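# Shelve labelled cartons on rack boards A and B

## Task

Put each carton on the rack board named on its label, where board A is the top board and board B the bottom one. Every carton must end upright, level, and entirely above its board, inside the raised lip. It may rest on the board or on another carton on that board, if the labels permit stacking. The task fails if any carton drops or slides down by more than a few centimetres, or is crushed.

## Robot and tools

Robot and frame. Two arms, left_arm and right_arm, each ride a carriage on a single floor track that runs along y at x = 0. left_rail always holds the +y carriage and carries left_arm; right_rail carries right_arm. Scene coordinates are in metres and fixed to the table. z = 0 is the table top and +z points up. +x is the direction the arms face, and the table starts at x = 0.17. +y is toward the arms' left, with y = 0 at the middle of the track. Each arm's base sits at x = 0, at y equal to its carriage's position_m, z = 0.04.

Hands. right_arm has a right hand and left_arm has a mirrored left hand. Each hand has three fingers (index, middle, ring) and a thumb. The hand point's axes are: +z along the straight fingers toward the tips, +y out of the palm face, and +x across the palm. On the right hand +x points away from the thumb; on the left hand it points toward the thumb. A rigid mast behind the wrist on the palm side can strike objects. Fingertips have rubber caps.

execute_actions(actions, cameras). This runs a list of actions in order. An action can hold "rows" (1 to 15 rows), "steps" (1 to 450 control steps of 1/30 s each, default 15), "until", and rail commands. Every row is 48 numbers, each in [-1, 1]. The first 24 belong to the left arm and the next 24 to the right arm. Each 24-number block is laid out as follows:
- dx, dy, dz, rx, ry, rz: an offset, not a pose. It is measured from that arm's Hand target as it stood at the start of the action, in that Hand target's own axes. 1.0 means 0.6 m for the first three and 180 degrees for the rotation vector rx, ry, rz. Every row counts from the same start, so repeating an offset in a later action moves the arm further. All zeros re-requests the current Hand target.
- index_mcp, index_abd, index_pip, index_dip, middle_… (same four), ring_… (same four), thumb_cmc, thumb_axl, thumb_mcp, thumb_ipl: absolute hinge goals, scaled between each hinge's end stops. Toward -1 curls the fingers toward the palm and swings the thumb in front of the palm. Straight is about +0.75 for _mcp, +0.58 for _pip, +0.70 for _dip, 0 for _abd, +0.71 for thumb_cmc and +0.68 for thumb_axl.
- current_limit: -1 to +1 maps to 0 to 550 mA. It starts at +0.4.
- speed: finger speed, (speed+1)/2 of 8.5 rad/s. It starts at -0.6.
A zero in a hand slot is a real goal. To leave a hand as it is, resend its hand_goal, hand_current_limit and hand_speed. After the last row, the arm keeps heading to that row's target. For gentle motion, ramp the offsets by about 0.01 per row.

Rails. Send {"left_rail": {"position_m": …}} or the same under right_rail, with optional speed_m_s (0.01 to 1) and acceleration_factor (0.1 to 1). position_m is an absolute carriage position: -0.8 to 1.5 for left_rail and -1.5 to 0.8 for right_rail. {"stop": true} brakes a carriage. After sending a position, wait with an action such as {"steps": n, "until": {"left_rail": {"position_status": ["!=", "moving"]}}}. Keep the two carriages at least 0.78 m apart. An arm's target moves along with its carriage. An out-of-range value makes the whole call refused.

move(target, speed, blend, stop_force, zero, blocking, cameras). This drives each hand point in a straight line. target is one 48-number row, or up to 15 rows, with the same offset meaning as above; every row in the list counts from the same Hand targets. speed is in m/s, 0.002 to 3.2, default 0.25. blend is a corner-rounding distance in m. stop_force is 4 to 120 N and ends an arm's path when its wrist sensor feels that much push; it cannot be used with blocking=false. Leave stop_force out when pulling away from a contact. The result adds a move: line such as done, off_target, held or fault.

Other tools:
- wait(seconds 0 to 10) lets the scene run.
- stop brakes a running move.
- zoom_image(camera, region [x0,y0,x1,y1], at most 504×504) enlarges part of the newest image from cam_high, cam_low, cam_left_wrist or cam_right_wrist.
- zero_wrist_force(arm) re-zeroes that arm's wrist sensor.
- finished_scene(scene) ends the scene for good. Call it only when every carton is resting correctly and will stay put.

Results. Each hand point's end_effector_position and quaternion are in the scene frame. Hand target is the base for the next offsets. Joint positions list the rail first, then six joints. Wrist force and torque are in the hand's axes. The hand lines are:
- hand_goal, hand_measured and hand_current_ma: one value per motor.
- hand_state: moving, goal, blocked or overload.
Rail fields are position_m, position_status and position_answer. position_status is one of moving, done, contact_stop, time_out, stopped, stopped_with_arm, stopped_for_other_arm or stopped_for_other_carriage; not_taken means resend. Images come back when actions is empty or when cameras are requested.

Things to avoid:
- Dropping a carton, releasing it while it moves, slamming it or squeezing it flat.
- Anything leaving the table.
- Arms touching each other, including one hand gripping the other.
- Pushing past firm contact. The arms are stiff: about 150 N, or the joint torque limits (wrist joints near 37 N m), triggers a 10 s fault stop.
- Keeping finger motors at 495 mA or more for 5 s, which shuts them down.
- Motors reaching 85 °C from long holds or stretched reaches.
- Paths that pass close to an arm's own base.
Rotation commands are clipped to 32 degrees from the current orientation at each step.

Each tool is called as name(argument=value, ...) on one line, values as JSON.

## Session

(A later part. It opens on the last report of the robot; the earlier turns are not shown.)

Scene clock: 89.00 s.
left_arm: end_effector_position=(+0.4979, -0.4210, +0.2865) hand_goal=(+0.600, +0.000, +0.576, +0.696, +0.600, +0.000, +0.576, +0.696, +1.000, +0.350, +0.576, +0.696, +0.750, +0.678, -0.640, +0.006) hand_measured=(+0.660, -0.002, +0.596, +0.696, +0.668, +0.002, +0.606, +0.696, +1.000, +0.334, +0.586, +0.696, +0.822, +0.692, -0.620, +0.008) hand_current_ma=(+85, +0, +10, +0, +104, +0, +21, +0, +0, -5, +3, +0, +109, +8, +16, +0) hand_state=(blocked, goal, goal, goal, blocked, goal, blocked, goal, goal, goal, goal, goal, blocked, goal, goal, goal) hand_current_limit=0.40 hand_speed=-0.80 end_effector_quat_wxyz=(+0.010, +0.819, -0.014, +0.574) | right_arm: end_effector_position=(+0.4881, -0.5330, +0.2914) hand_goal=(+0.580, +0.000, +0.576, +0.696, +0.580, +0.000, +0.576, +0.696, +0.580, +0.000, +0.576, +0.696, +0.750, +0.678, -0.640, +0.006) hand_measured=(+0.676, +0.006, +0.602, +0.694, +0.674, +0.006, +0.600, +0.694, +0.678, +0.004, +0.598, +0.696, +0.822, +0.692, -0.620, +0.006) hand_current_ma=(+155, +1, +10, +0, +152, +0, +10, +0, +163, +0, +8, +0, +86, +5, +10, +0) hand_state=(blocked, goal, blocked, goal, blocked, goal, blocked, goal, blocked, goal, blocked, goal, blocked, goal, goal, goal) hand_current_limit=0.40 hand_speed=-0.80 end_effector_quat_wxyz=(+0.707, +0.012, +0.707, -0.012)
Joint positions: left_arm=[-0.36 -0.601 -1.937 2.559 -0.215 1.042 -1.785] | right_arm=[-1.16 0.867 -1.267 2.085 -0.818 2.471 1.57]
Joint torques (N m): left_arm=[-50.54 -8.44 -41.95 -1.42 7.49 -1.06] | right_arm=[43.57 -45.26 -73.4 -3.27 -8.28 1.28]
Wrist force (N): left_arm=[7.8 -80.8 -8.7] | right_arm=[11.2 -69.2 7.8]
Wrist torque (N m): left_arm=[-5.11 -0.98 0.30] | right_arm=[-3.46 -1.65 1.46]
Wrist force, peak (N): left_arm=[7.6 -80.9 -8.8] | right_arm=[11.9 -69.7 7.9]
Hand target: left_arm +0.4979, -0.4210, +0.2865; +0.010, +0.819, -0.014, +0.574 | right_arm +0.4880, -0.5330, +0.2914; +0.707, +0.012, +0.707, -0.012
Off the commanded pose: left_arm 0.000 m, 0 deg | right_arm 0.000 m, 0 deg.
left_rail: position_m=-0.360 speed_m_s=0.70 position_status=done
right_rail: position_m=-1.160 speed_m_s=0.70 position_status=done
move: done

move(target=[[0,-0.035,0,0,0,0,0.60,0,0.576,0.696,0.60,0,0.576,0.696,1.0,0.35,0.576,0.696,0.75,0.678,-0.64,0.005,0.4,-0.8,0,-0.035,0,0,0,0,0.58,0,0.576,0.696,0.58,0,0.576,0.696,0.58,0,0.576,0.696,0.75,0.678,-0.64,0.005,0.4,-0.8],[0,-0.04,0,0,0,0,0.56,0,0.576,0.696,0.56,0,0.576,0.696,1.0,0.35,0.576,0.696,0.70,0.678,-0.64,0.005,0.4,-0.8,0,-0.04,0,0,0,0,0.54,0,0.576,0.696,0.54,0,0.576,0.696,0.54,0,0.576,0.696,0.70,0.678,-0.64,0.005,0.4,-0.8]], speed=0.012)

move(target=[0,0.05,0,0,0,0,0.56,0,0.576,0.696,0.56,0,0.576,0.696,1.0,0.35,0.576,0.696,0.70,0.678,-0.64,0.005,0.4,-0.8,0,0.05,0,0,0,0,0.54,0,0.576,0.696,0.54,0,0.576,0.696,0.54,0,0.576,0.696,0.70,0.678,-0.64,0.005,0.4,-0.8], speed=0.007, stop_force=5)

move(target=[0,0.02,0,0,0,0,0.56,0,0.576,0.696,0.56,0,0.576,0.696,1.0,0.35,0.576,0.696,0.70,0.678,-0.64,0.005,0.4,-0.8,0,0.02,0,0,0,0,0.54,0,0.576,0.696,0.54,0,0.576,0.696,0.54,0,0.576,0.696,0.70,0.678,-0.64,0.005,0.4,-0.8], speed=0.003, stop_force=30)

Scene clock: 94.30 s.
left_arm: end_effector_position=(+0.4987, -0.3971, +0.2865) hand_goal=(+0.560, +0.000, +0.576, +0.696, +0.560, +0.000, +0.576, +0.696, +1.000, +0.350, +0.576, +0.696, +0.700, +0.678, -0.640, +0.006) hand_measured=(+0.564, -0.006, +0.580, +0.696, +0.564, -0.002, +0.580, +0.696, +1.000, +0.338, +0.578, +0.696, +0.704, +0.680, -0.642, +0.008) hand_current_ma=(+0, -1, +0, +0, +0, +0, +0, +0, +0, -3, +0, +0, +0, +0, +0, +0) hand_state=(goal, goal, goal, goal, goal, goal, goal, goal, goal, goal, goal, goal, goal, goal, goal, goal) hand_current_limit=0.40 hand_speed=-0.80 end_effector_quat_wxyz=(+0.010, +0.819, -0.014, +0.574) | right_arm: end_effector_position=(+0.4872, -0.5570, +0.2914) hand_goal=(+0.540, +0.000, +0.576, +0.696, +0.540, +0.000, +0.576, +0.696, +0.540, +0.000, +0.576, +0.696, +0.700, +0.678, -0.640, +0.006) hand_measured=(+0.542, -0.006, +0.578, +0.694, +0.542, -0.006, +0.578, +0.694, +0.542, -0.004, +0.578, +0.696, +0.704, +0.680, -0.642, +0.006) hand_current_ma=(+0, +0, +0, +0, +0, +0, +0, +0, +0, +0, +0, +0, +0, +0, +0, +0) hand_state=(goal, goal, goal, goal, goal, goal, goal, goal, goal, goal, goal, goal, goal, goal, goal, goal) hand_current_limit=0.40 hand_speed=-0.80 end_effector_quat_wxyz=(+0.707, +0.012, +0.707, -0.012)
Joint positions: left_arm=[-0.36 -0.497 -1.929 2.553 -0.238 1.138 -1.74] | right_arm=[-1.16 0.84 -1.298 2.129 -0.832 2.444 1.57]
Joint torques (N m): left_arm=[13.78 9.39 -41.16 -4.11 1.81 2.7] | right_arm=[-14.85 -63.14 -19.24 -3.71 -2.79 2.56]
Wrist force (N): left_arm=[-1.1 2.1 -0.5] | right_arm=[-0.5 3.1 1.9]
Wrist torque (N m): left_arm=[0.47 0.04 -0.43] | right_arm=[0.13 -0.19 -0.21]
Wrist force, peak (N): left_arm=[8.1 -82.4 -8.4] | right_arm=[12.6 -70.4 7.7]
Hand target: left_arm +0.4987, -0.3971, +0.2865; +0.010, +0.819, -0.014, +0.574 | right_arm +0.4872, -0.5570, +0.2914; +0.707, +0.012, +0.707, -0.012
Off the commanded pose: left_arm 0.000 m, 0 deg | right_arm 0.000 m, 0 deg.
left_rail: position_m=-0.360 speed_m_s=0.70 position_status=done
right_rail: position_m=-1.160 speed_m_s=0.70 position_status=done
move: done

Scene clock: 97.30 s.
left_arm: end_effector_position=(+0.4982, -0.4107, +0.2865) hand_goal=(+0.560, +0.000, +0.576, +0.696, +0.560, +0.000, +0.576, +0.696, +1.000, +0.350, +0.576, +0.696, +0.700, +0.678, -0.640, +0.006) hand_measured=(+0.580, -0.006, +0.580, +0.696, +0.602, -0.004, +0.594, +0.696, +1.000, +0.338, +0.578, +0.696, +0.702, +0.680, -0.642, +0.008) hand_current_ma=(+12, -1, +1, +0, +45, +0, +9, +0, +0, -3, +0, +0, +0, +0, +0, +0) hand_state=(blocked, goal, goal, goal, blocked, goal, goal, goal, goal, goal, goal, goal, goal, goal, goal, goal) hand_current_limit=0.40 hand_speed=-0.80 end_effector_quat_wxyz=(+0.010, +0.819, -0.014, +0.574) | right_arm: end_effector_position=(+0.4875, -0.5484, +0.2914) hand_goal=(+0.540, +0.000, +0.576, +0.696, +0.540, +0.000, +0.576, +0.696, +0.540, +0.000, +0.576, +0.696, +0.700, +0.678, -0.640, +0.006) hand_measured=(+0.558, -0.006, +0.580, +0.694, +0.560, -0.006, +0.582, +0.694, +0.562, -0.004, +0.580, +0.696, +0.704, +0.680, -0.642, +0.006) hand_current_ma=(+7, +0, +0, +0, +7, +0, +0, +0, +8, +0, +0, +0, +0, +0, +0, +0) hand_state=(goal, goal, goal, goal, goal, goal, goal, goal, blocked, goal, goal, goal, goal, goal, goal, goal) hand_current_limit=0.40 hand_speed=-0.80 end_effector_quat_wxyz=(+0.707, +0.012, +0.707, -0.012)
Joint positions: left_arm=[-0.36 -0.556 -1.934 2.557 -0.225 1.083 -1.765] | right_arm=[-1.16 0.85 -1.287 2.113 -0.827 2.454 1.57]
Joint torques (N m): left_arm=[13.68 6.95 -41.35 -2.45 2.7 1.96] | right_arm=[-12.27 -63.48 -21.26 -3.71 -3 -0.44]
Wrist force (N): left_arm=[-0.7 -0.4 0.2] | right_arm=[-0.7 1.4 1.5]
Wrist torque (N m): left_arm=[0.54 0.07 -0.07] | right_arm=[0.30 -0.19 -0.27]
Wrist force, peak (N): left_arm=[-0.4 -3.1 -1.8] | right_arm=[-0.3 3.4 1.9]
Hand target: left_arm +0.4982, -0.4107, +0.2865; +0.010, +0.819, -0.014, +0.574 (not the last commanded pose) | right_arm +0.4875, -0.5484, +0.2914; +0.707, +0.012, +0.707, -0.012 (not the last commanded pose)
Off the commanded pose: left_arm 0.016 m, 0 deg | right_arm 0.021 m, 0 deg.
left_rail: position_m=-0.360 speed_m_s=0.70 position_status=done
right_rail: position_m=-1.160 speed_m_s=0.70 position_status=done
move: contact (left_arm, right_arm)

Scene clock: 101.63 s.
left_arm: end_effector_position=(+0.4979, -0.4201, +0.2865) hand_goal=(+0.560, +0.000, +0.576, +0.696, +0.560, +0.000, +0.576, +0.696, +1.000, +0.350, +0.576, +0.696, +0.700, +0.678, -0.640, +0.006) hand_measured=(+0.632, -0.010, +0.596, +0.696, +0.644, -0.004, +0.612, +0.696, +1.000, +0.338, +0.578, +0.696, +0.740, +0.680, -0.642, +0.008) hand_current_ma=(+117, -2, +11, +0, +151, +0, +30, +0, +0, -3, +0, +0, +37, +0, +0, +0) hand_state=(blocked, goal, blocked, goal, blocked, goal, blocked, goal, goal, goal, goal, goal, blocked, goal, goal, goal) hand_current_limit=0.40 hand_speed=-0.80 end_effector_quat_wxyz=(+0.010, +0.819, -0.014, +0.574) | right_arm: end_effector_position=(+0.4878, -0.5388, +0.2914) hand_goal=(+0.540, +0.000, +0.576, +0.696, +0.540, +0.000, +0.576, +0.696, +0.540, +0.000, +0.576, +0.696, +0.700, +0.678, -0.640, +0.006) hand_measured=(+0.644, -0.006, +0.610, +0.694, +0.642, -0.008, +0.610, +0.694, +0.646, -0.006, +0.604, +0.694, +0.722, +0.680, -0.642, +0.006) hand_current_ma=(+184, -1, +19, +0, +178, -1, +20, +0, +194, -1, +12, +0, +8, +0, +0, +0) hand_state=(blocked, goal, blocked, goal, blocked, goal, blocked, goal, blocked, goal, blocked, goal, blocked, goal, goal, goal) hand_current_limit=0.40 hand_speed=-0.80 end_effector_quat_wxyz=(+0.707, +0.012, +0.707, -0.012)
Joint positions: left_arm=[-0.36 -0.597 -1.937 2.559 -0.216 1.045 -1.783] | right_arm=[-1.16 0.86 -1.275 2.096 -0.821 2.465 1.57]
Joint torques (N m): left_arm=[1.53 -5.34 -41.81 -6.08 7.88 3.7] | right_arm=[3.06 -64.96 -30.68 -5.76 -11.76 -3.06]
Wrist force (N): left_arm=[-4.5 -26.1 -2.6] | right_arm=[1.6 -25.9 7.9]
Wrist torque (N m): left_arm=[-0.43 0.47 -0.75] | right_arm=[0.29 -0.34 -0.33]
Wrist force, peak (N): left_arm=[-3.6 -31.2 -5.1] | right_arm=[1.7 -29.5 6.1]
Hand target: left_arm +0.4979, -0.4201, +0.2865; +0.010, +0.819, -0.014, +0.574 (not the last commanded pose) | right_arm +0.4879, -0.5388, +0.2914; +0.707, +0.012, +0.707, -0.012 (not the last commanded pose)
Off the commanded pose: left_arm 0.003 m, 0 deg | right_arm 0.002 m, 0 deg.
left_rail: position_m=-0.360 speed_m_s=0.70 position_status=done
right_rail: position_m=-1.160 speed_m_s=0.70 position_status=done
move: contact (left_arm, right_arm)

move(target=[0,0.0024,0,0,0,0,0.56,0,0.576,0.696,0.56,0,0.576,0.696,1.0,0.35,0.576,0.696,0.70,0.678,-0.64,0.005,0.4,-0.8,0,0.0024,0,0,0,0,0.54,0,0.576,0.696,0.54,0,0.576,0.696,0.54,0,0.576,0.696,0.70,0.678,-0.64,0.005,0.4,-0.8], speed=0.003)

Scene clock: 102.83 s.
left_arm: end_effector_position=(+0.4979, -0.4215, +0.2865) hand_goal=(+0.560, +0.000, +0.576, +0.696, +0.560, +0.000, +0.576, +0.696, +1.000, +0.350, +0.576, +0.696, +0.700, +0.678, -0.640, +0.006) hand_measured=(+0.642, -0.006, +0.600, +0.696, +0.650, -0.002, +0.614, +0.696, +1.000, +0.338, +0.578, +0.696, +0.774, +0.692, -0.636, +0.008) hand_current_ma=(+145, -1, +14, +0, +174, +0, +34, +0, +0, -3, +0, +0, +114, +8, +1, +0) hand_state=(blocked, goal, blocked, goal, blocked, goal, blocked, goal, goal, goal, goal, goal, blocked, goal, goal, goal) hand_current_limit=0.40 hand_speed=-0.80 end_effector_quat_wxyz=(+0.010, +0.819, -0.014, +0.574) | right_arm: end_effector_position=(+0.4879, -0.5374, +0.2914) hand_goal=(+0.540, +0.000, +0.576, +0.696, +0.540, +0.000, +0.576, +0.696, +0.540, +0.000, +0.576, +0.696, +0.700, +0.678, -0.640, +0.006) hand_measured=(+0.652, -0.006, +0.612, +0.694, +0.650, -0.006, +0.610, +0.694, +0.654, -0.006, +0.604, +0.694, +0.752, +0.688, -0.642, +0.006) hand_current_ma=(+216, -1, +20, +0, +208, -1, +20, +0, +224, +0, +12, +0, +44, +3, +0, +0) hand_state=(blocked, goal, blocked, goal, blocked, goal, blocked, goal, blocked, goal, blocked, goal, blocked, goal, goal, goal) hand_current_limit=0.40 hand_speed=-0.80 end_effector_quat_wxyz=(+0.707, +0.012, +0.707, -0.012)
Joint positions: left_arm=[-0.36 -0.603 -1.937 2.559 -0.215 1.04 -1.786] | right_arm=[-1.16 0.862 -1.273 2.093 -0.821 2.466 1.57]
Joint torques (N m): left_arm=[-43.56 -12.25 -40.46 0.16 4.47 -0.94] | right_arm=[34.49 -43.32 -63.63 -2.49 -6.22 -2.77]
Wrist force (N): left_arm=[-4.0 -51.1 -1.5] | right_arm=[4.7 -49.1 5.5]
Wrist torque (N m): left_arm=[-2.29 0.49 -1.31] | right_arm=[-0.98 -0.34 0.27]
Wrist force, peak (N): left_arm=[-4.0 -51.1 -1.5] | right_arm=[4.7 -49.1 5.5]
Hand target: left_arm +0.4979, -0.4215, +0.2865; +0.010, +0.819, -0.014, +0.574 | right_arm +0.4879, -0.5374, +0.2914; +0.707, +0.012, +0.707, -0.012
Off the commanded pose: left_arm 0.000 m, 0 deg | right_arm 0.000 m, 0 deg.
left_rail: position_m=-0.360 speed_m_s=0.70 position_status=done
right_rail: position_m=-1.160 speed_m_s=0.70 position_status=done
move: done

move(target=[0,0.0018,0,0,0,0,0.56,0,0.576,0.696,0.56,0,0.576,0.696,1.0,0.35,0.576,0.696,0.70,0.678,-0.64,0.005,0.4,-0.8,0,0.0018,0,0,0,0,0.54,0,0.576,0.696,0.54,0,0.576,0.696,0.54,0,0.576,0.696,0.70,0.678,-0.64,0.005,0.4,-0.8], speed=0.003)

Scene clock: 103.93 s.
left_arm: end_effector_position=(+0.4978, -0.4226, +0.2865) hand_goal=(+0.560, +0.000, +0.576, +0.696, +0.560, +0.000, +0.576, +0.696, +1.000, +0.350, +0.576, +0.696, +0.700, +0.678, -0.640, +0.006) hand_measured=(+0.650, -0.002, +0.602, +0.696, +0.658, +0.000, +0.618, +0.696, +1.000, +0.338, +0.584, +0.696, +0.806, +0.696, -0.626, +0.008) hand_current_ma=(+173, +0, +16, +0, +197, +0, +38, +0, +0, -4, +2, +0, +217, +13, +10, +0) hand_state=(blocked, goal, blocked, goal, blocked, goal, blocked, goal, goal, goal, goal, goal, blocked, goal, goal, goal) hand_current_limit=0.40 hand_speed=-0.80 end_effector_quat_wxyz=(+0.010, +0.819, -0.014, +0.574) | right_arm: end_effector_position=(+0.4879, -0.5363, +0.2914) hand_goal=(+0.540, +0.000, +0.576, +0.696, +0.540, +0.000, +0.576, +0.696, +0.540, +0.000, +0.576, +0.696, +0.700, +0.678, -0.640, +0.006) hand_measured=(+0.660, -0.004, +0.612, +0.694, +0.658, -0.004, +0.610, +0.694, +0.662, -0.004, +0.604, +0.694, +0.776, +0.694, -0.636, +0.006) hand_current_ma=(+243, +0, +20, +0, +233, +0, +20, +0, +248, +0, +12, +0, +95, +6, +1, +0) hand_state=(blocked, goal, blocked, goal, blocked, goal, blocked, goal, blocked, goal, blocked, goal, blocked, goal, goal, goal) hand_current_limit=0.40 hand_speed=-0.80 end_effector_quat_wxyz=(+0.707, +0.012, +0.707, -0.012)
Joint positions: left_arm=[-0.36 -0.607 -1.937 2.56 -0.214 1.036 -1.788] | right_arm=[-1.16 0.863 -1.271 2.091 -0.82 2.467 1.57]
Joint torques (N m): left_arm=[-49.76 -10.46 -42.66 -0.93 6.69 -0.63] | right_arm=[40.33 -43.92 -70.52 -3.46 -8.22 -2.86]
Wrist force (N): left_arm=[-2.7 -66.8 -0.9] | right_arm=[6.5 -63.3 4.7]
Wrist torque (N m): left_arm=[-3.47 0.34 -1.63] | right_arm=[-1.86 -0.42 0.74]
Wrist force, peak (N): left_arm=[-2.7 -66.8 -0.9] | right_arm=[6.9 -63.3 4.5]
Hand target: left_arm +0.4978, -0.4226, +0.2865; +0.010, +0.819, -0.014, +0.574 | right_arm +0.4879, -0.5363, +0.2914; +0.707, +0.012, +0.707, -0.012
Off the commanded pose: left_arm 0.000 m, 0 deg | right_arm 0.000 m, 0 deg.
left_rail: position_m=-0.360 speed_m_s=0.70 position_status=done
right_rail: position_m=-1.160 speed_m_s=0.70 position_status=done
move: done

move(target=[0.0313,0.0008,-0.0114,0,0,0,0.56,0,0.576,0.696,0.56,0,0.576,0.696,1.0,0.35,0.576,0.696,0.70,0.678,-0.64,0.005,0.4,-0.8,-0.0333,0.0008,0,0,0,0,0.54,0,0.576,0.696,0.54,0,0.576,0.696,0.54,0,0.576,0.696,0.70,0.678,-0.64,0.005,0.4,-0.8], speed=0.03, cameras=["cam_high","cam_low"])

zoom_image(camera="cam_low", region=[275, 215, 345, 272])

zoom_image(camera="cam_high", region=[110, 30, 230, 120])

Scene clock: 105.73 s.
left_arm: end_effector_position=(+0.4978, -0.4231, +0.3064) hand_goal=(+0.560, +0.000, +0.576, +0.696, +0.560, +0.000, +0.576, +0.696, +1.000, +0.350, +0.576, +0.696, +0.700, +0.678, -0.640, +0.006) hand_measured=(+0.652, -0.010, +0.602, +0.696, +0.660, -0.004, +0.618, +0.696, +1.000, +0.334, +0.586, +0.696, +0.814, +0.698, -0.622, +0.008) hand_current_ma=(+181, -2, +17, +0, +204, -1, +39, +0, +0, -6, +3, +0, +245, +14, +14, +0) hand_state=(blocked, goal, blocked, goal, blocked, goal, blocked, goal, goal, goal, goal, goal, blocked, goal, goal, goal) hand_current_limit=0.40 hand_speed=-0.80 end_effector_quat_wxyz=(+0.010, +0.819, -0.014, +0.574) | right_arm: end_effector_position=(+0.4880, -0.5358, +0.3113) hand_goal=(+0.540, +0.000, +0.576, +0.696, +0.540, +0.000, +0.576, +0.696, +0.540, +0.000, +0.576, +0.696, +0.700, +0.678, -0.640, +0.006) hand_measured=(+0.664, -0.010, +0.612, +0.694, +0.660, -0.010, +0.610, +0.694, +0.664, -0.008, +0.604, +0.694, +0.792, +0.696, -0.630, +0.006) hand_current_ma=(+256, -1, +20, +0, +245, -1, +20, +0, +259, -1, +12, +0, +135, +8, +3, +0) hand_state=(blocked, goal, blocked, goal, blocked, goal, blocked, goal, blocked, goal, blocked, goal, blocked, goal, goal, goal) hand_current_limit=0.40 hand_speed=-0.80 end_effector_quat_wxyz=(+0.707, +0.012, +0.707, -0.012)
Joint positions: left_arm=[-0.36 -0.609 -1.97 2.534 -0.156 1.034 -1.789] | right_arm=[-1.16 0.864 -1.298 2.079 -0.781 2.468 1.57]
Joint torques (N m): left_arm=[-54.22 -9.66 -61.35 -2.21 7.85 -0.47] | right_arm=[45.19 -67.17 -78.75 -4.64 -9.65 -2.92]
Wrist force (N): left_arm=[-4.3 -79.3 -1.6] | right_arm=[12.8 -73.2 5.2]
Wrist torque (N m): left_arm=[-4.48 -0.21 -1.37] | right_arm=[-2.61 -0.47 1.43]
Wrist force, peak (N): left_arm=[-4.2 -79.5 -1.4] | right_arm=[12.7 -73.7 4.5]
Hand target: left_arm +0.4978, -0.4231, +0.3065; +0.010, +0.819, -0.014, +0.574 | right_arm +0.4880, -0.5358, +0.3114; +0.707, +0.012, +0.707, -0.012
Off the commanded pose: left_arm 0.000 m, 0 deg | right_arm 0.000 m, 0 deg.
left_rail: position_m=-0.360 speed_m_s=0.70 position_status=done
right_rail: position_m=-1.160 speed_m_s=0.70 position_status=done
move: done
Images, in order (width x height): cam_high 672x504, cam_low 672x504.

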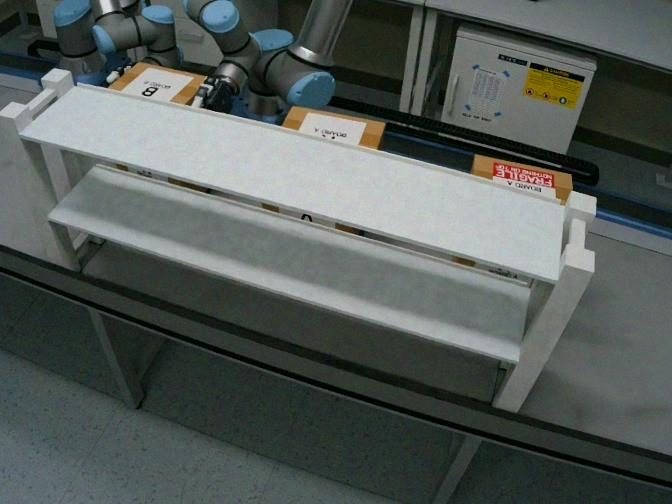

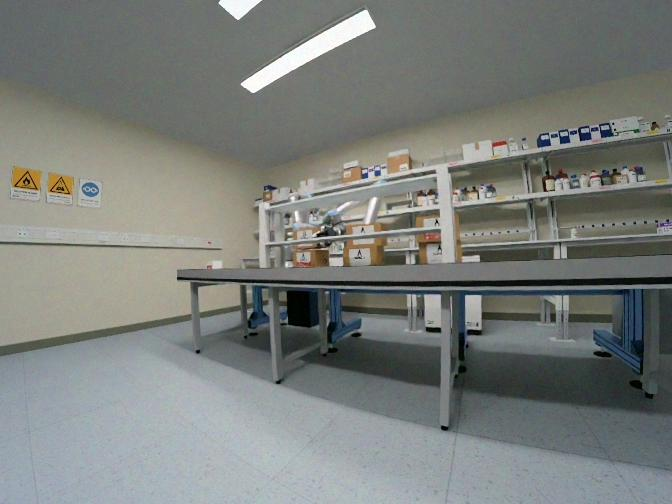

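Scaled by 7.200 from the camera's 672x504 image, which has a finer 960x720 frame.

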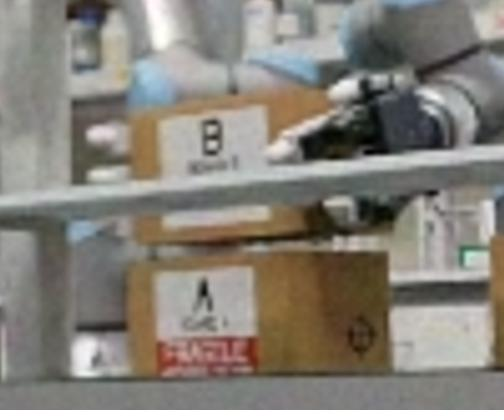

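Scaled by 4.200 from the camera's 672x504 image, which has a finer 960x720 frame.

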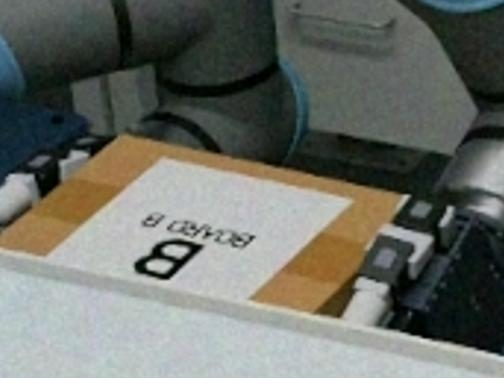

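zoom_image(camera="cam_high", region=[105, 50, 215, 110])

zoom_image(camera="cam_low", region=[288, 225, 338, 270])

Scaled by 4.582 from the camera's 672x504 image, which has a finer 960x720 frame.

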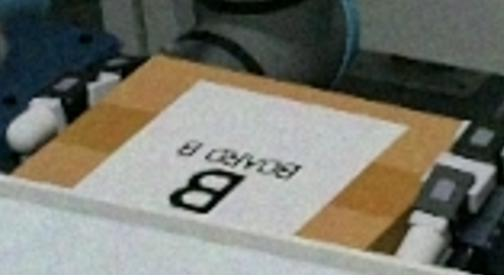

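Scaled by 10.080 from the camera's 672x504 image, which has a finer 960x720 frame.

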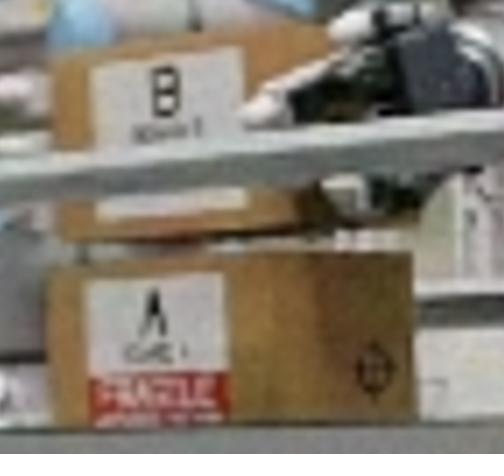

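zoom_image(camera="cam_low", region=[308, 236, 334, 256])

zoom_image(camera="cam_low", region=[286, 222, 326, 254])

Scaled by 19.385 from the camera's 672x504 image, which has a finer 960x720 frame.

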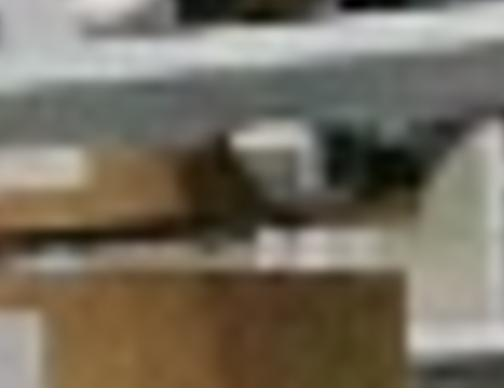

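Scaled by 12.600 from the camera's 672x504 image, which has a finer 960x720 frame.

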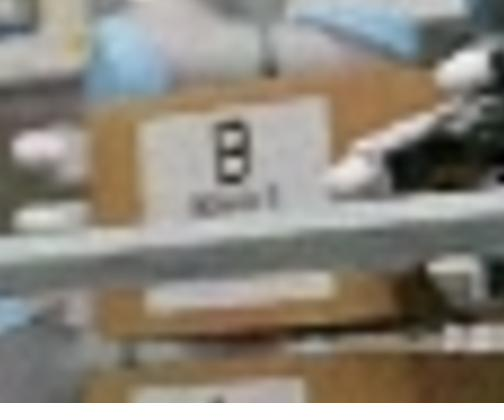

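move(target=[0.1003,0.0005,-0.0365,0,0,0,0.56,0,0.576,0.696,0.56,0,0.576,0.696,1.0,0.35,0.576,0.696,0.70,0.678,-0.64,0.005,0.4,-0.8,-0.1067,0.0005,0,0,0,0,0.54,0,0.576,0.696,0.54,0,0.576,0.696,0.54,0,0.576,0.696,0.70,0.678,-0.64,0.005,0.4,-0.8], speed=0.035)

Scene clock: 115.00 s.
left_arm: end_effector_position=(+0.4978, -0.4234, +0.3705) hand_goal=(+0.560, +0.000, +0.576, +0.696, +0.560, +0.000, +0.576, +0.696, +1.000, +0.350, +0.576, +0.696, +0.700, +0.678, -0.640, +0.006) hand_measured=(+0.654, -0.014, +0.604, +0.696, +0.660, -0.006, +0.618, +0.696, +1.000, +0.332, +0.586, +0.696, +0.818, +0.698, -0.620, +0.008) hand_current_ma=(+183, -4, +18, +0, +205, -1, +39, +0, +0, -6, +3, +0, +254, +16, +15, +0) hand_state=(blocked, goal, blocked, goal, blocked, goal, blocked, goal, goal, goal, goal, goal, blocked, blocked, goal, goal) hand_current_limit=0.40 hand_speed=-0.80 end_effector_quat_wxyz=(+0.010, +0.819, -0.014, +0.574) | right_arm: end_effector_position=(+0.4879, -0.5355, +0.3753) hand_goal=(+0.540, +0.000, +0.576, +0.696, +0.540, +0.000, +0.576, +0.696, +0.540, +0.000, +0.576, +0.696, +0.700, +0.678, -0.640, +0.006) hand_measured=(+0.666, -0.010, +0.612, +0.694, +0.664, -0.008, +0.610, +0.694, +0.668, -0.008, +0.604, +0.694, +0.806, +0.698, -0.624, +0.006) hand_current_ma=(+270, -1, +20, +0, +260, -1, +20, +0, +277, -1, +12, +0, +180, +10, +6, +0) hand_state=(blocked, goal, blocked, goal, blocked, goal, blocked, goal, blocked, goal, blocked, goal, blocked, blocked, goal, goal) hand_current_limit=0.40 hand_speed=-0.80 end_effector_quat_wxyz=(+0.707, +0.012, +0.707, -0.012)
Joint positions: left_arm=[-0.36 -0.611 -2.049 2.447 0.012 1.032 -1.79] | right_arm=[-1.16 0.864 -1.375 2.033 -0.658 2.468 1.57]
Joint torques (N m): left_arm=[-57.12 -6.27 -65.03 -3.49 8.65 -0.43] | right_arm=[47.82 -59.37 -81.58 -4.99 -10.88 -2.51]
Wrist force (N): left_arm=[-4.4 -89.0 -1.8] | right_arm=[12.2 -82.2 5.8]
Wrist torque (N m): left_arm=[-5.46 -0.52 -1.13] | right_arm=[-3.39 -0.68 1.61]
Wrist force, peak (N): left_arm=[-4.4 -89.0 -1.8] | right_arm=[11.5 -82.4 5.8]
Hand target: left_arm +0.4978, -0.4234, +0.3705; +0.010, +0.819, -0.014, +0.574 | right_arm +0.4879, -0.5355, +0.3754; +0.707, +0.012, +0.707, -0.012
Off the commanded pose: left_arm 0.000 m, 0 deg | right_arm 0.000 m, 0 deg.
left_rail: position_m=-0.360 speed_m_s=0.70 position_status=done
right_rail: position_m=-1.160 speed_m_s=0.70 position_status=done
move: done

move(target=[-0.0015,-0.1266,-0.0042,0,0,0,0.56,0,0.576,0.696,0.56,0,0.576,0.696,1.0,0.35,0.576,0.696,0.70,0.678,-0.64,0.005,0.4,-0.8,0,0.1266,-0.0044,0,0,0,0.54,0,0.576,0.696,0.54,0,0.576,0.696,0.54,0,0.576,0.696,0.70,0.678,-0.64,0.005,0.4,-0.8], speed=0.05)

move(target=[-0.0015,-0.1266,-0.0042,0,0,0,0.56,0,0.576,0.696,0.56,0,0.576,0.696,1.0,0.35,0.576,0.696,0.70,0.678,-0.64,0.005,0.4,-0.8,0,0.1266,-0.0044,0,0,0,0.54,0,0.576,0.696,0.54,0,0.576,0.696,0.54,0,0.576,0.696,0.70,0.678,-0.64,0.005,0.4,-0.8], speed=0.05, cameras=["cam_high","cam_low"])

zoom_image(camera="cam_high", region=[120, 40, 280, 140])

zoom_image(camera="cam_low", region=[286, 192, 366, 272])

Scene clock: 118.63 s.
left_arm: end_effector_position=(+0.4977, -0.3474, +0.3705) hand_goal=(+0.560, +0.000, +0.576, +0.696, +0.560, +0.000, +0.576, +0.696, +1.000, +0.350, +0.576, +0.696, +0.700, +0.678, -0.640, +0.006) hand_measured=(+0.654, -0.014, +0.604, +0.696, +0.660, -0.006, +0.618, +0.696, +1.000, +0.332, +0.588, +0.696, +0.818, +0.700, -0.620, +0.008) hand_current_ma=(+185, -4, +19, +0, +208, -1, +39, +0, +0, -7, +4, +0, +256, +16, +15, +0) hand_state=(blocked, goal, blocked, goal, blocked, goal, blocked, goal, goal, goal, goal, goal, blocked, blocked, goal, goal) hand_current_limit=0.40 hand_speed=-0.80 end_effector_quat_wxyz=(+0.010, +0.819, -0.014, +0.574) | right_arm: end_effector_position=(+0.4878, -0.4595, +0.3754) hand_goal=(+0.540, +0.000, +0.576, +0.696, +0.540, +0.000, +0.576, +0.696, +0.540, +0.000, +0.576, +0.696, +0.700, +0.678, -0.640, +0.006) hand_measured=(+0.668, -0.010, +0.612, +0.694, +0.666, -0.008, +0.610, +0.694, +0.670, -0.008, +0.604, +0.694, +0.818, +0.700, -0.620, +0.006) hand_current_ma=(+276, -1, +20, +0, +268, -1, +20, +0, +285, -1, +13, +0, +220, +12, +10, +0) hand_state=(blocked, goal, blocked, goal, blocked, goal, blocked, goal, blocked, goal, blocked, goal, blocked, blocked, goal, goal) hand_current_limit=0.40 hand_speed=-0.80 end_effector_quat_wxyz=(+0.707, +0.012, +0.707, -0.012)
Joint positions: left_arm=[-0.36 -0.282 -2.008 2.422 -0.055 1.338 -1.657] | right_arm=[-1.16 0.942 -1.271 1.895 -0.624 2.546 1.57]
Joint torques (N m): left_arm=[-20.78 14.22 -56.76 -9.9 19.48 5.72] | right_arm=[48.45 -44.8 -82.25 -4.78 -10.69 -1.61]
Wrist force (N): left_arm=[-5.5 -88.6 -1.8] | right_arm=[11.4 -82.0 5.2]
Wrist torque (N m): left_arm=[-5.32 -0.30 -1.22] | right_arm=[-3.26 -0.50 1.55]
Wrist force, peak (N): left_arm=[-6.1 -93.9 -2.2] | right_arm=[10.8 -87.3 6.6]
Hand target: left_arm +0.4977, -0.3474, +0.3705; +0.010, +0.819, -0.014, +0.574 | right_arm +0.4878, -0.4595, +0.3754; +0.707, +0.012, +0.707, -0.012
Off the commanded pose: left_arm 0.000 m, 0 deg | right_arm 0.000 m, 0 deg.
left_rail: position_m=-0.360 speed_m_s=0.70 position_status=done
right_rail: position_m=-1.160 speed_m_s=0.70 position_status=done
move: done

Scene clock: 120.60 s.
left_arm: end_effector_position=(+0.4976, -0.2714, +0.3706) hand_goal=(+0.560, +0.000, +0.576, +0.696, +0.560, +0.000, +0.576, +0.696, +1.000, +0.350, +0.576, +0.696, +0.700, +0.678, -0.640, +0.006) hand_measured=(+0.654, -0.014, +0.604, +0.696, +0.660, -0.006, +0.618, +0.696, +1.000, +0.332, +0.588, +0.696, +0.818, +0.700, -0.620, +0.008) hand_current_ma=(+185, -4, +19, +0, +209, -1, +39, +0, +0, -7, +4, +0, +256, +17, +15, +0) hand_state=(blocked, goal, blocked, goal, blocked, goal, blocked, goal, goal, goal, goal, goal, blocked, blocked, goal, goal) hand_current_limit=0.40 hand_speed=-0.80 end_effector_quat_wxyz=(+0.010, +0.819, -0.014, +0.574) | right_arm: end_effector_position=(+0.4877, -0.3835, +0.3753) hand_goal=(+0.540, +0.000, +0.576, +0.696, +0.540, +0.000, +0.576, +0.696, +0.540, +0.000, +0.576, +0.696, +0.700, +0.678, -0.640, +0.006) hand_measured=(+0.670, -0.008, +0.612, +0.694, +0.668, -0.008, +0.610, +0.694, +0.672, -0.006, +0.604, +0.694, +0.826, +0.702, -0.618, +0.006) hand_current_ma=(+285, -1, +20, +0, +275, -1, +20, +0, +293, -1, +13, +0, +246, +13, +13, +0) hand_state=(blocked, goal, blocked, goal, blocked, goal, blocked, goal, blocked, goal, blocked, goal, blocked, blocked, blocked, goal) hand_current_limit=0.40 hand_speed=-0.80 end_effector_quat_wxyz=(+0.707, +0.012, +0.707, -0.012)
Joint positions: left_arm=[-0.36 0.028 -1.914 2.37 -0.106 1.629 -1.549] | right_arm=[-1.16 1.005 -1.169 1.747 -0.578 2.609 1.57]
Joint torques (N m): left_arm=[-22.71 -2.01 -49.41 -6.33 21.29 5.27] | right_arm=[50.16 -51.74 -83.17 -4.71 -11.24 0.23]
Wrist force (N): left_arm=[-8.3 -93.7 -1.8] | right_arm=[8.3 -86.8 6.3]
Wrist torque (N m): left_arm=[-5.73 -0.17 -0.75] | right_arm=[-3.68 -0.31 1.50]
Wrist force, peak (N): left_arm=[-8.9 -97.0 -2.7] | right_arm=[8.7 -89.3 7.2]
Hand target: left_arm +0.4976, -0.2714, +0.3706; +0.010, +0.819, -0.014, +0.574 | right_arm +0.4877, -0.3834, +0.3754; +0.707, +0.012, +0.707, -0.012
Off the commanded pose: left_arm 0.000 m, 0 deg | right_arm 0.000 m, 0 deg.
left_rail: position_m=-0.360 speed_m_s=0.70 position_status=done
right_rail: position_m=-1.160 speed_m_s=0.70 position_status=done
move: done
Images, in order (width x height): cam_high 672x504, cam_low 672x504.

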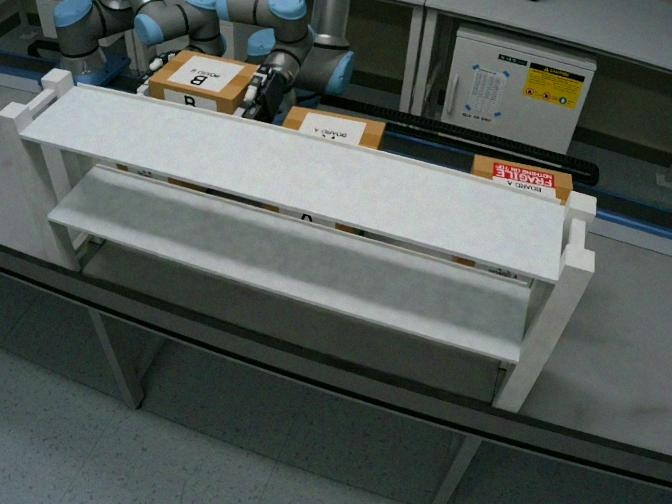

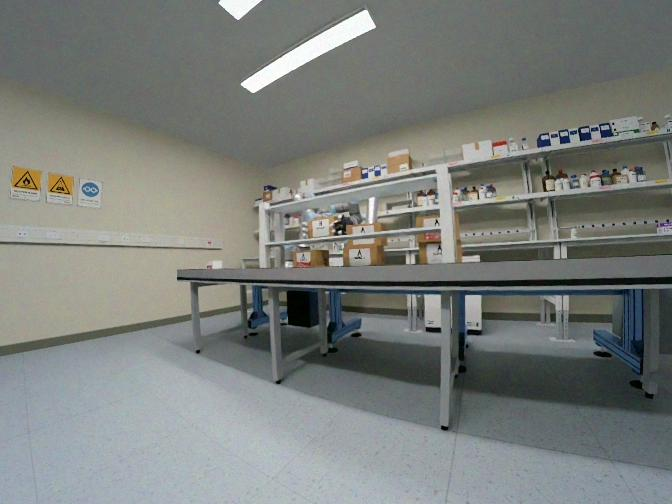

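Scaled by 3.150 from the camera's 672x504 image, which has a finer 960x720 frame.

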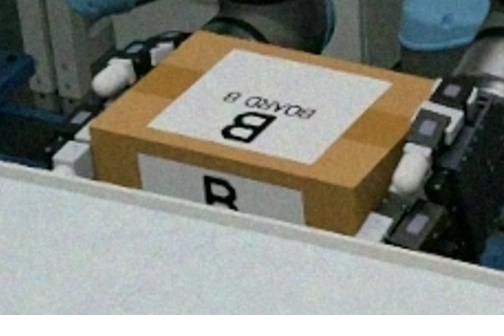

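Scaled by 6.300 from the camera's 672x504 image, which has a finer 960x720 frame.

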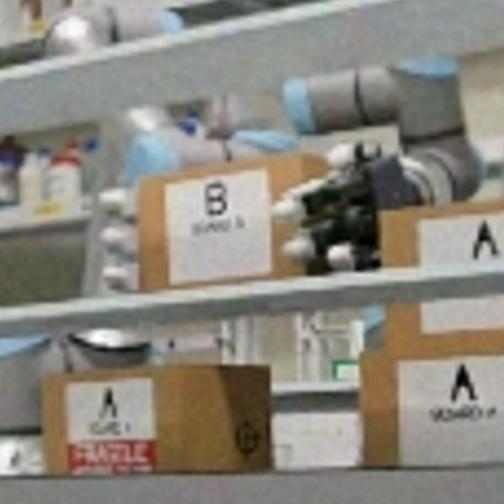

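zoom_image(camera="cam_low", region=[296, 210, 346, 250])

Scaled by 10.080 from the camera's 672x504 image, which has a finer 960x720 frame.

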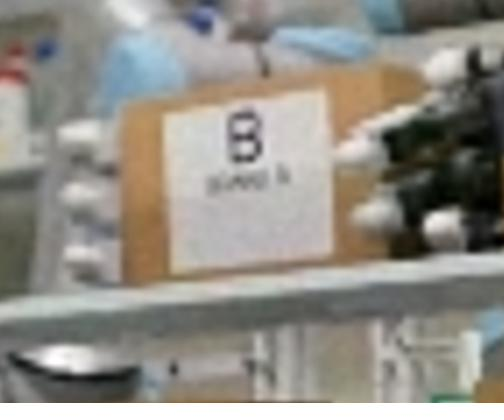

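move(target=[-0.0007,-0.001,-0.0019,0.00627,0,-0.00228,0.56,0,0.576,0.696,0.56,0,0.576,0.696,1.0,0.35,0.576,0.696,0.70,0.678,-0.64,0.005,0.4,-0.8,0,0.0006,0.0019,-0.00667,0,0,0.54,0,0.576,0.696,0.54,0,0.576,0.696,0.54,0,0.576,0.696,0.70,0.678,-0.64,0.005,0.4,-0.8], speed=0.02)

Scene clock: 126.77 s.
left_arm: end_effector_position=(+0.4964, -0.2707, +0.3705) hand_goal=(+0.560, +0.000, +0.576, +0.696, +0.560, +0.000, +0.576, +0.696, +1.000, +0.350, +0.576, +0.696, +0.700, +0.678, -0.640, +0.006) hand_measured=(+0.654, -0.014, +0.604, +0.696, +0.660, -0.008, +0.618, +0.696, +1.000, +0.332, +0.588, +0.696, +0.818, +0.700, -0.620, +0.008) hand_current_ma=(+185, -4, +19, +0, +209, -1, +39, +0, +0, -7, +4, +0, +256, +17, +15, +0) hand_state=(blocked, goal, blocked, goal, blocked, goal, blocked, goal, goal, goal, goal, goal, blocked, blocked, goal, goal) hand_current_limit=0.40 hand_speed=-0.80 end_effector_quat_wxyz=(+0.004, +0.819, -0.005, +0.574) | right_arm: end_effector_position=(+0.4889, -0.3832, +0.3754) hand_goal=(+0.540, +0.000, +0.576, +0.696, +0.540, +0.000, +0.576, +0.696, +0.540, +0.000, +0.576, +0.696, +0.700, +0.678, -0.640, +0.006) hand_measured=(+0.670, -0.008, +0.612, +0.694, +0.668, -0.006, +0.610, +0.694, +0.672, -0.006, +0.606, +0.694, +0.826, +0.702, -0.618, +0.006) hand_current_ma=(+288, -1, +20, +0, +277, -1, +20, +0, +293, +0, +14, +0, +246, +13, +13, +0) hand_state=(blocked, goal, blocked, goal, blocked, goal, blocked, goal, blocked, goal, blocked, goal, blocked, blocked, blocked, goal) hand_current_limit=0.40 hand_speed=-0.80 end_effector_quat_wxyz=(+0.707, +0.004, +0.707, -0.004)
Joint positions: left_arm=[-0.36 0.012 -1.926 2.377 -0.102 1.594 -1.562] | right_arm=[-1.16 0.998 -1.174 1.755 -0.581 2.581 1.57]
Joint torques (N m): left_arm=[-56.6 -22.95 -34.14 1.32 8.41 -1.29] | right_arm=[23.94 -75.84 -59.89 -11.57 -23.59 1.05]
Wrist force (N): left_arm=[-7.8 -88.4 -1.5] | right_arm=[9.3 -82.1 6.3]
Wrist torque (N m): left_arm=[-5.37 -0.21 -0.65] | right_arm=[-3.48 -0.47 1.46]
Wrist force, peak (N): left_arm=[-8.2 -95.0 -2.0] | right_arm=[8.3 -87.6 7.3]
Hand target: left_arm +0.4964, -0.2707, +0.3705; +0.004, +0.819, -0.005, +0.574 | right_arm +0.4889, -0.3832, +0.3754; +0.707, +0.004, +0.707, -0.004
Off the commanded pose: left_arm 0.000 m, 0 deg | right_arm 0.000 m, 0 deg.
left_rail: position_m=-0.360 speed_m_s=0.70 position_status=done
right_rail: position_m=-1.160 speed_m_s=0.70 position_status=done
move: done

move(target=[0.0684,-0.0023,0.188,0,0,0,0.56,0,0.576,0.696,0.56,0,0.576,0.696,1.0,0.35,0.576,0.696,0.70,0.678,-0.64,0.005,0.4,-0.8,0,0.0023,0.2,0,0,0,0.54,0,0.576,0.696,0.54,0,0.576,0.696,0.54,0,0.576,0.696,0.70,0.678,-0.64,0.005,0.4,-0.8], speed=0.05, cameras=["cam_high","cam_low"])

zoom_image(camera="cam_high", region=[100, 50, 260, 150])

zoom_image(camera="cam_low", region=[270, 190, 350, 270])

Scene clock: 130.10 s.
left_arm: end_effector_position=(+0.6163, -0.2709, +0.3705) hand_goal=(+0.560, +0.000, +0.576, +0.696, +0.560, +0.000, +0.576, +0.696, +1.000, +0.350, +0.576, +0.696, +0.700, +0.678, -0.640, +0.006) hand_measured=(+0.654, -0.014, +0.604, +0.696, +0.662, -0.008, +0.618, +0.696, +1.000, +0.332, +0.588, +0.696, +0.818, +0.700, -0.620, +0.008) hand_current_ma=(+186, -4, +19, +0, +210, -1, +39, +0, +0, -7, +4, +0, +256, +17, +15, +0) hand_state=(blocked, goal, blocked, goal, blocked, goal, blocked, goal, goal, goal, goal, goal, blocked, blocked, goal, goal) hand_current_limit=0.40 hand_speed=-0.80 end_effector_quat_wxyz=(+0.004, +0.819, -0.005, +0.574) | right_arm: end_effector_position=(+0.6088, -0.3833, +0.3754) hand_goal=(+0.540, +0.000, +0.576, +0.696, +0.540, +0.000, +0.576, +0.696, +0.540, +0.000, +0.576, +0.696, +0.700, +0.678, -0.640, +0.006) hand_measured=(+0.670, -0.008, +0.612, +0.694, +0.668, -0.006, +0.610, +0.694, +0.672, -0.006, +0.606, +0.694, +0.826, +0.702, -0.618, +0.006) hand_current_ma=(+288, -1, +20, +0, +277, -1, +20, +0, +293, +0, +14, +0, +246, +13, +13, +0) hand_state=(blocked, goal, blocked, goal, blocked, goal, blocked, goal, blocked, goal, blocked, goal, blocked, blocked, blocked, goal) hand_current_limit=0.40 hand_speed=-0.80 end_effector_quat_wxyz=(+0.707, +0.004, +0.707, -0.004)
Joint positions: left_arm=[-0.36 0.008 -1.696 2.213 -0.168 1.59 -1.564] | right_arm=[-1.16 0.867 -1.106 1.651 -0.545 2.45 1.57]
Joint torques (N m): left_arm=[-63.97 -14.32 -48.06 -6.69 9.33 -1.03] | right_arm=[30.74 -63.37 -77.49 -4.22 -22.44 1.81]
Wrist force (N): left_arm=[-6.9 -83.3 -1.1] | right_arm=[9.8 -77.3 5.4]
Wrist torque (N m): left_arm=[-5.00 -0.35 -0.76] | right_arm=[-3.18 -0.57 1.36]
Wrist force, peak (N): left_arm=[-7.8 -88.8 -1.2] | right_arm=[9.2 -82.4 5.9]
Hand target: left_arm +0.6164, -0.2709, +0.3705; +0.004, +0.819, -0.005, +0.574 | right_arm +0.6089, -0.3833, +0.3754; +0.707, +0.004, +0.707, -0.004
Off the commanded pose: left_arm 0.000 m, 0 deg | right_arm 0.000 m, 0 deg.
left_rail: position_m=-0.360 speed_m_s=0.70 position_status=done
right_rail: position_m=-1.160 speed_m_s=0.70 position_status=done
move: done
Images, in order (width x height): cam_high 672x504, cam_low 672x504.

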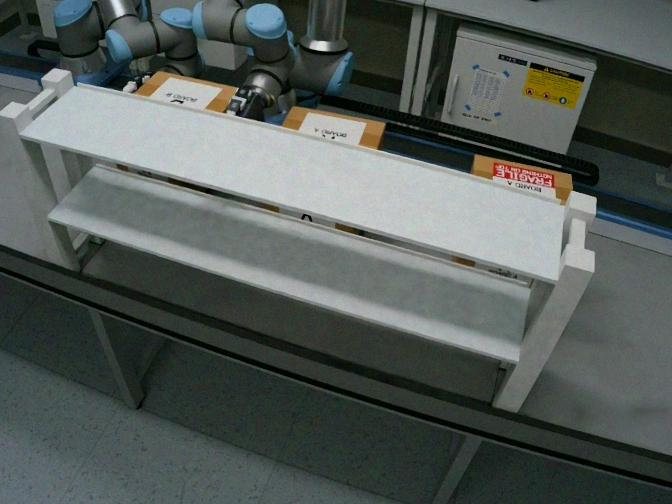

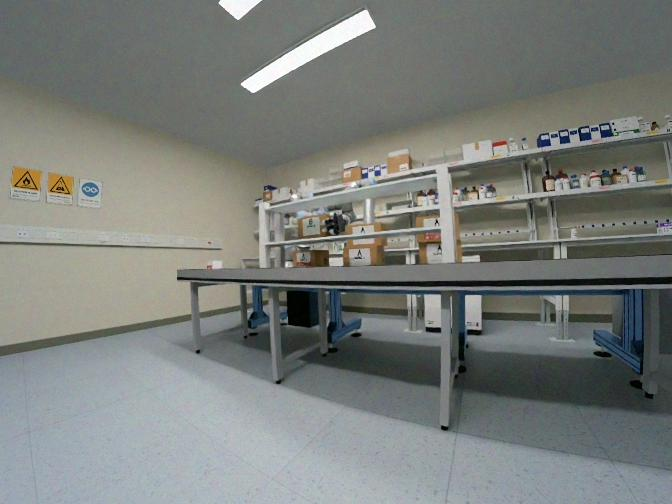

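Scaled by 3.150 from the camera's 672x504 image, which has a finer 960x720 frame.

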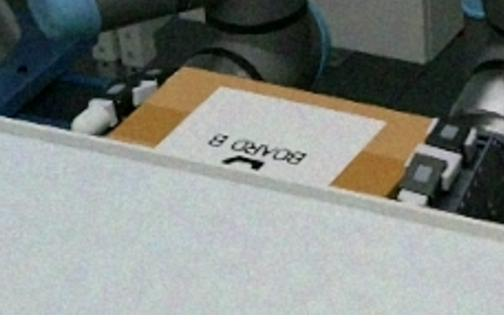

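Scaled by 6.300 from the camera's 672x504 image, which has a finer 960x720 frame.

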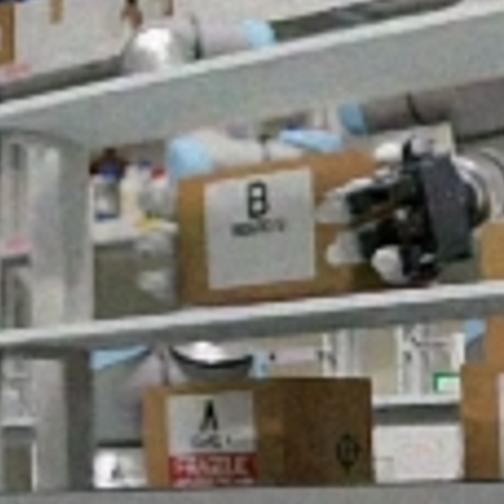

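move(target=[0.0393,-0.0015,0.1276,0,0,0,0.56,0,0.576,0.696,0.56,0,0.576,0.696,1.0,0.35,0.576,0.696,0.70,0.678,-0.64,0.005,0.4,-0.8,0.0067,0.0015,0.1333,0,0,0,0.54,0,0.576,0.696,0.54,0,0.576,0.696,0.54,0,0.576,0.696,0.70,0.678,-0.64,0.005,0.4,-0.8], speed=0.04, cameras=["cam_high","cam_low"])

zoom_image(camera="cam_low", region=[270, 190, 350, 270])

zoom_image(camera="cam_high", region=[80, 140, 300, 260])

Scene clock: 136.90 s.
left_arm: end_effector_position=(+0.6964, -0.2710, +0.3665) hand_goal=(+0.560, +0.000, +0.576, +0.696, +0.560, +0.000, +0.576, +0.696, +1.000, +0.350, +0.576, +0.696, +0.700, +0.678, -0.640, +0.006) hand_measured=(+0.654, -0.014, +0.604, +0.696, +0.662, -0.008, +0.618, +0.696, +1.000, +0.332, +0.588, +0.696, +0.818, +0.700, -0.620, +0.008) hand_current_ma=(+186, -4, +19, +0, +210, -1, +39, +0, +0, -7, +4, +0, +256, +17, +15, +0) hand_state=(blocked, goal, blocked, goal, blocked, goal, blocked, goal, goal, goal, goal, goal, blocked, blocked, goal, goal) hand_current_limit=0.40 hand_speed=-0.80 end_effector_quat_wxyz=(+0.004, +0.819, -0.005, +0.574) | right_arm: end_effector_position=(+0.6888, -0.3834, +0.3714) hand_goal=(+0.540, +0.000, +0.576, +0.696, +0.540, +0.000, +0.576, +0.696, +0.540, +0.000, +0.576, +0.696, +0.700, +0.678, -0.640, +0.006) hand_measured=(+0.670, -0.008, +0.612, +0.694, +0.668, -0.006, +0.610, +0.694, +0.672, -0.006, +0.606, +0.694, +0.826, +0.702, -0.618, +0.006) hand_current_ma=(+288, -1, +20, +0, +277, -1, +20, +0, +293, +0, +14, +0, +246, +13, +13, +0) hand_state=(blocked, goal, blocked, goal, blocked, goal, blocked, goal, blocked, goal, blocked, goal, blocked, blocked, blocked, goal) hand_current_limit=0.40 hand_speed=-0.80 end_effector_quat_wxyz=(+0.707, +0.004, +0.707, -0.004)
Joint positions: left_arm=[-0.36 0.006 -1.557 2.092 -0.186 1.589 -1.564] | right_arm=[-1.16 0.792 -1.045 1.562 -0.517 2.375 1.57]
Joint torques (N m): left_arm=[-69.21 -24.91 -45.66 -6.68 8.86 -1.08] | right_arm=[35.18 -69.33 -75.15 -4.33 -21.64 1.96]
Wrist force (N): left_arm=[-6.7 -80.7 -0.9] | right_arm=[10.1 -74.6 5.7]
Wrist torque (N m): left_arm=[-4.85 -0.47 -0.78] | right_arm=[-3.04 -0.69 1.32]
Wrist force, peak (N): left_arm=[-7.1 -84.0 -1.3] | right_arm=[10.1 -77.9 6.0]
Hand target: left_arm +0.6964, -0.2710, +0.3665; +0.004, +0.819, -0.005, +0.574 | right_arm +0.6889, -0.3834, +0.3714; +0.707, +0.004, +0.707, -0.004
Off the commanded pose: left_arm 0.000 m, 0 deg | right_arm 0.000 m, 0 deg.
left_rail: position_m=-0.360 speed_m_s=0.70 position_status=done
right_rail: position_m=-1.160 speed_m_s=0.70 position_status=done
move: done
Images, in order (width x height): cam_high 672x504, cam_low 672x504.

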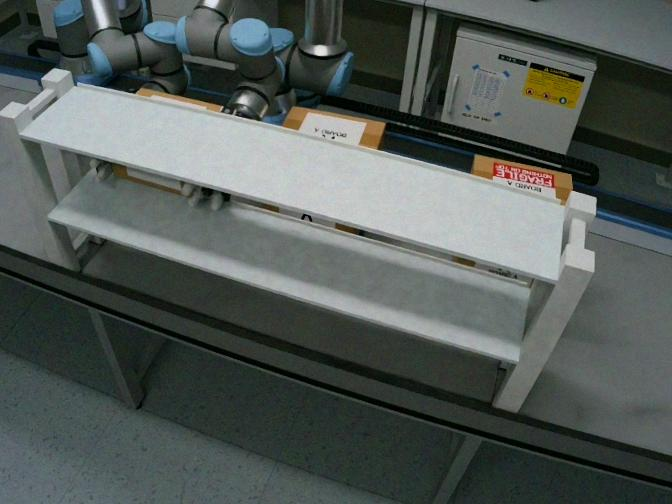

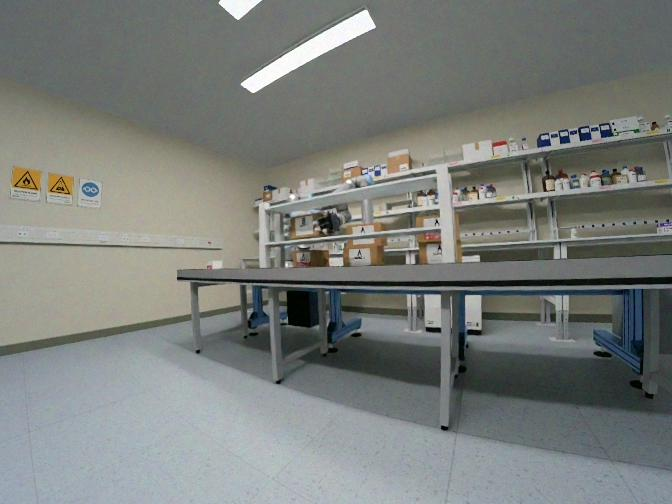

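Scaled by 6.300 from the camera's 672x504 image, which has a finer 960x720 frame.

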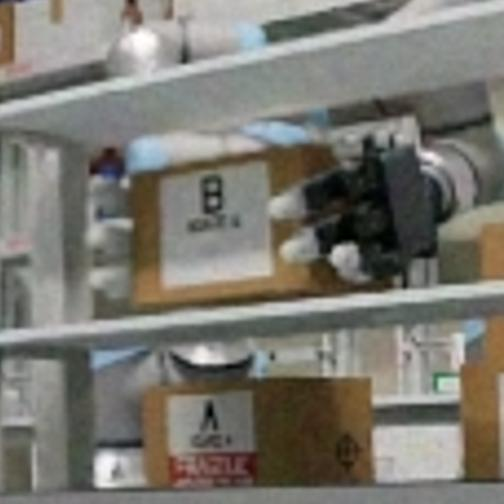

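Scaled by 2.291 from the camera's 672x504 image, which has a finer 960x720 frame.

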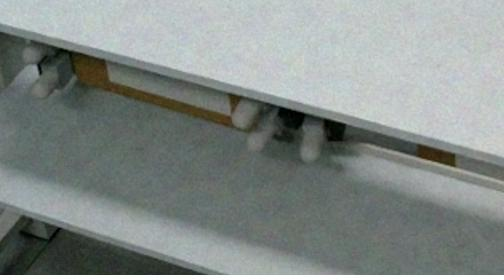

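zoom_image(camera="cam_low", region=[310, 190, 360, 240])

Scaled by 10.080 from the camera's 672x504 image, which has a finer 960x720 frame.

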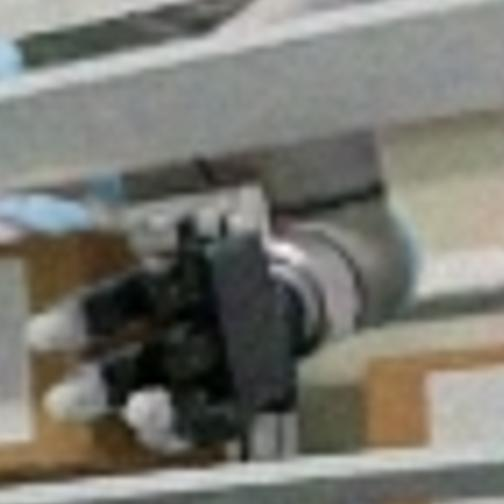

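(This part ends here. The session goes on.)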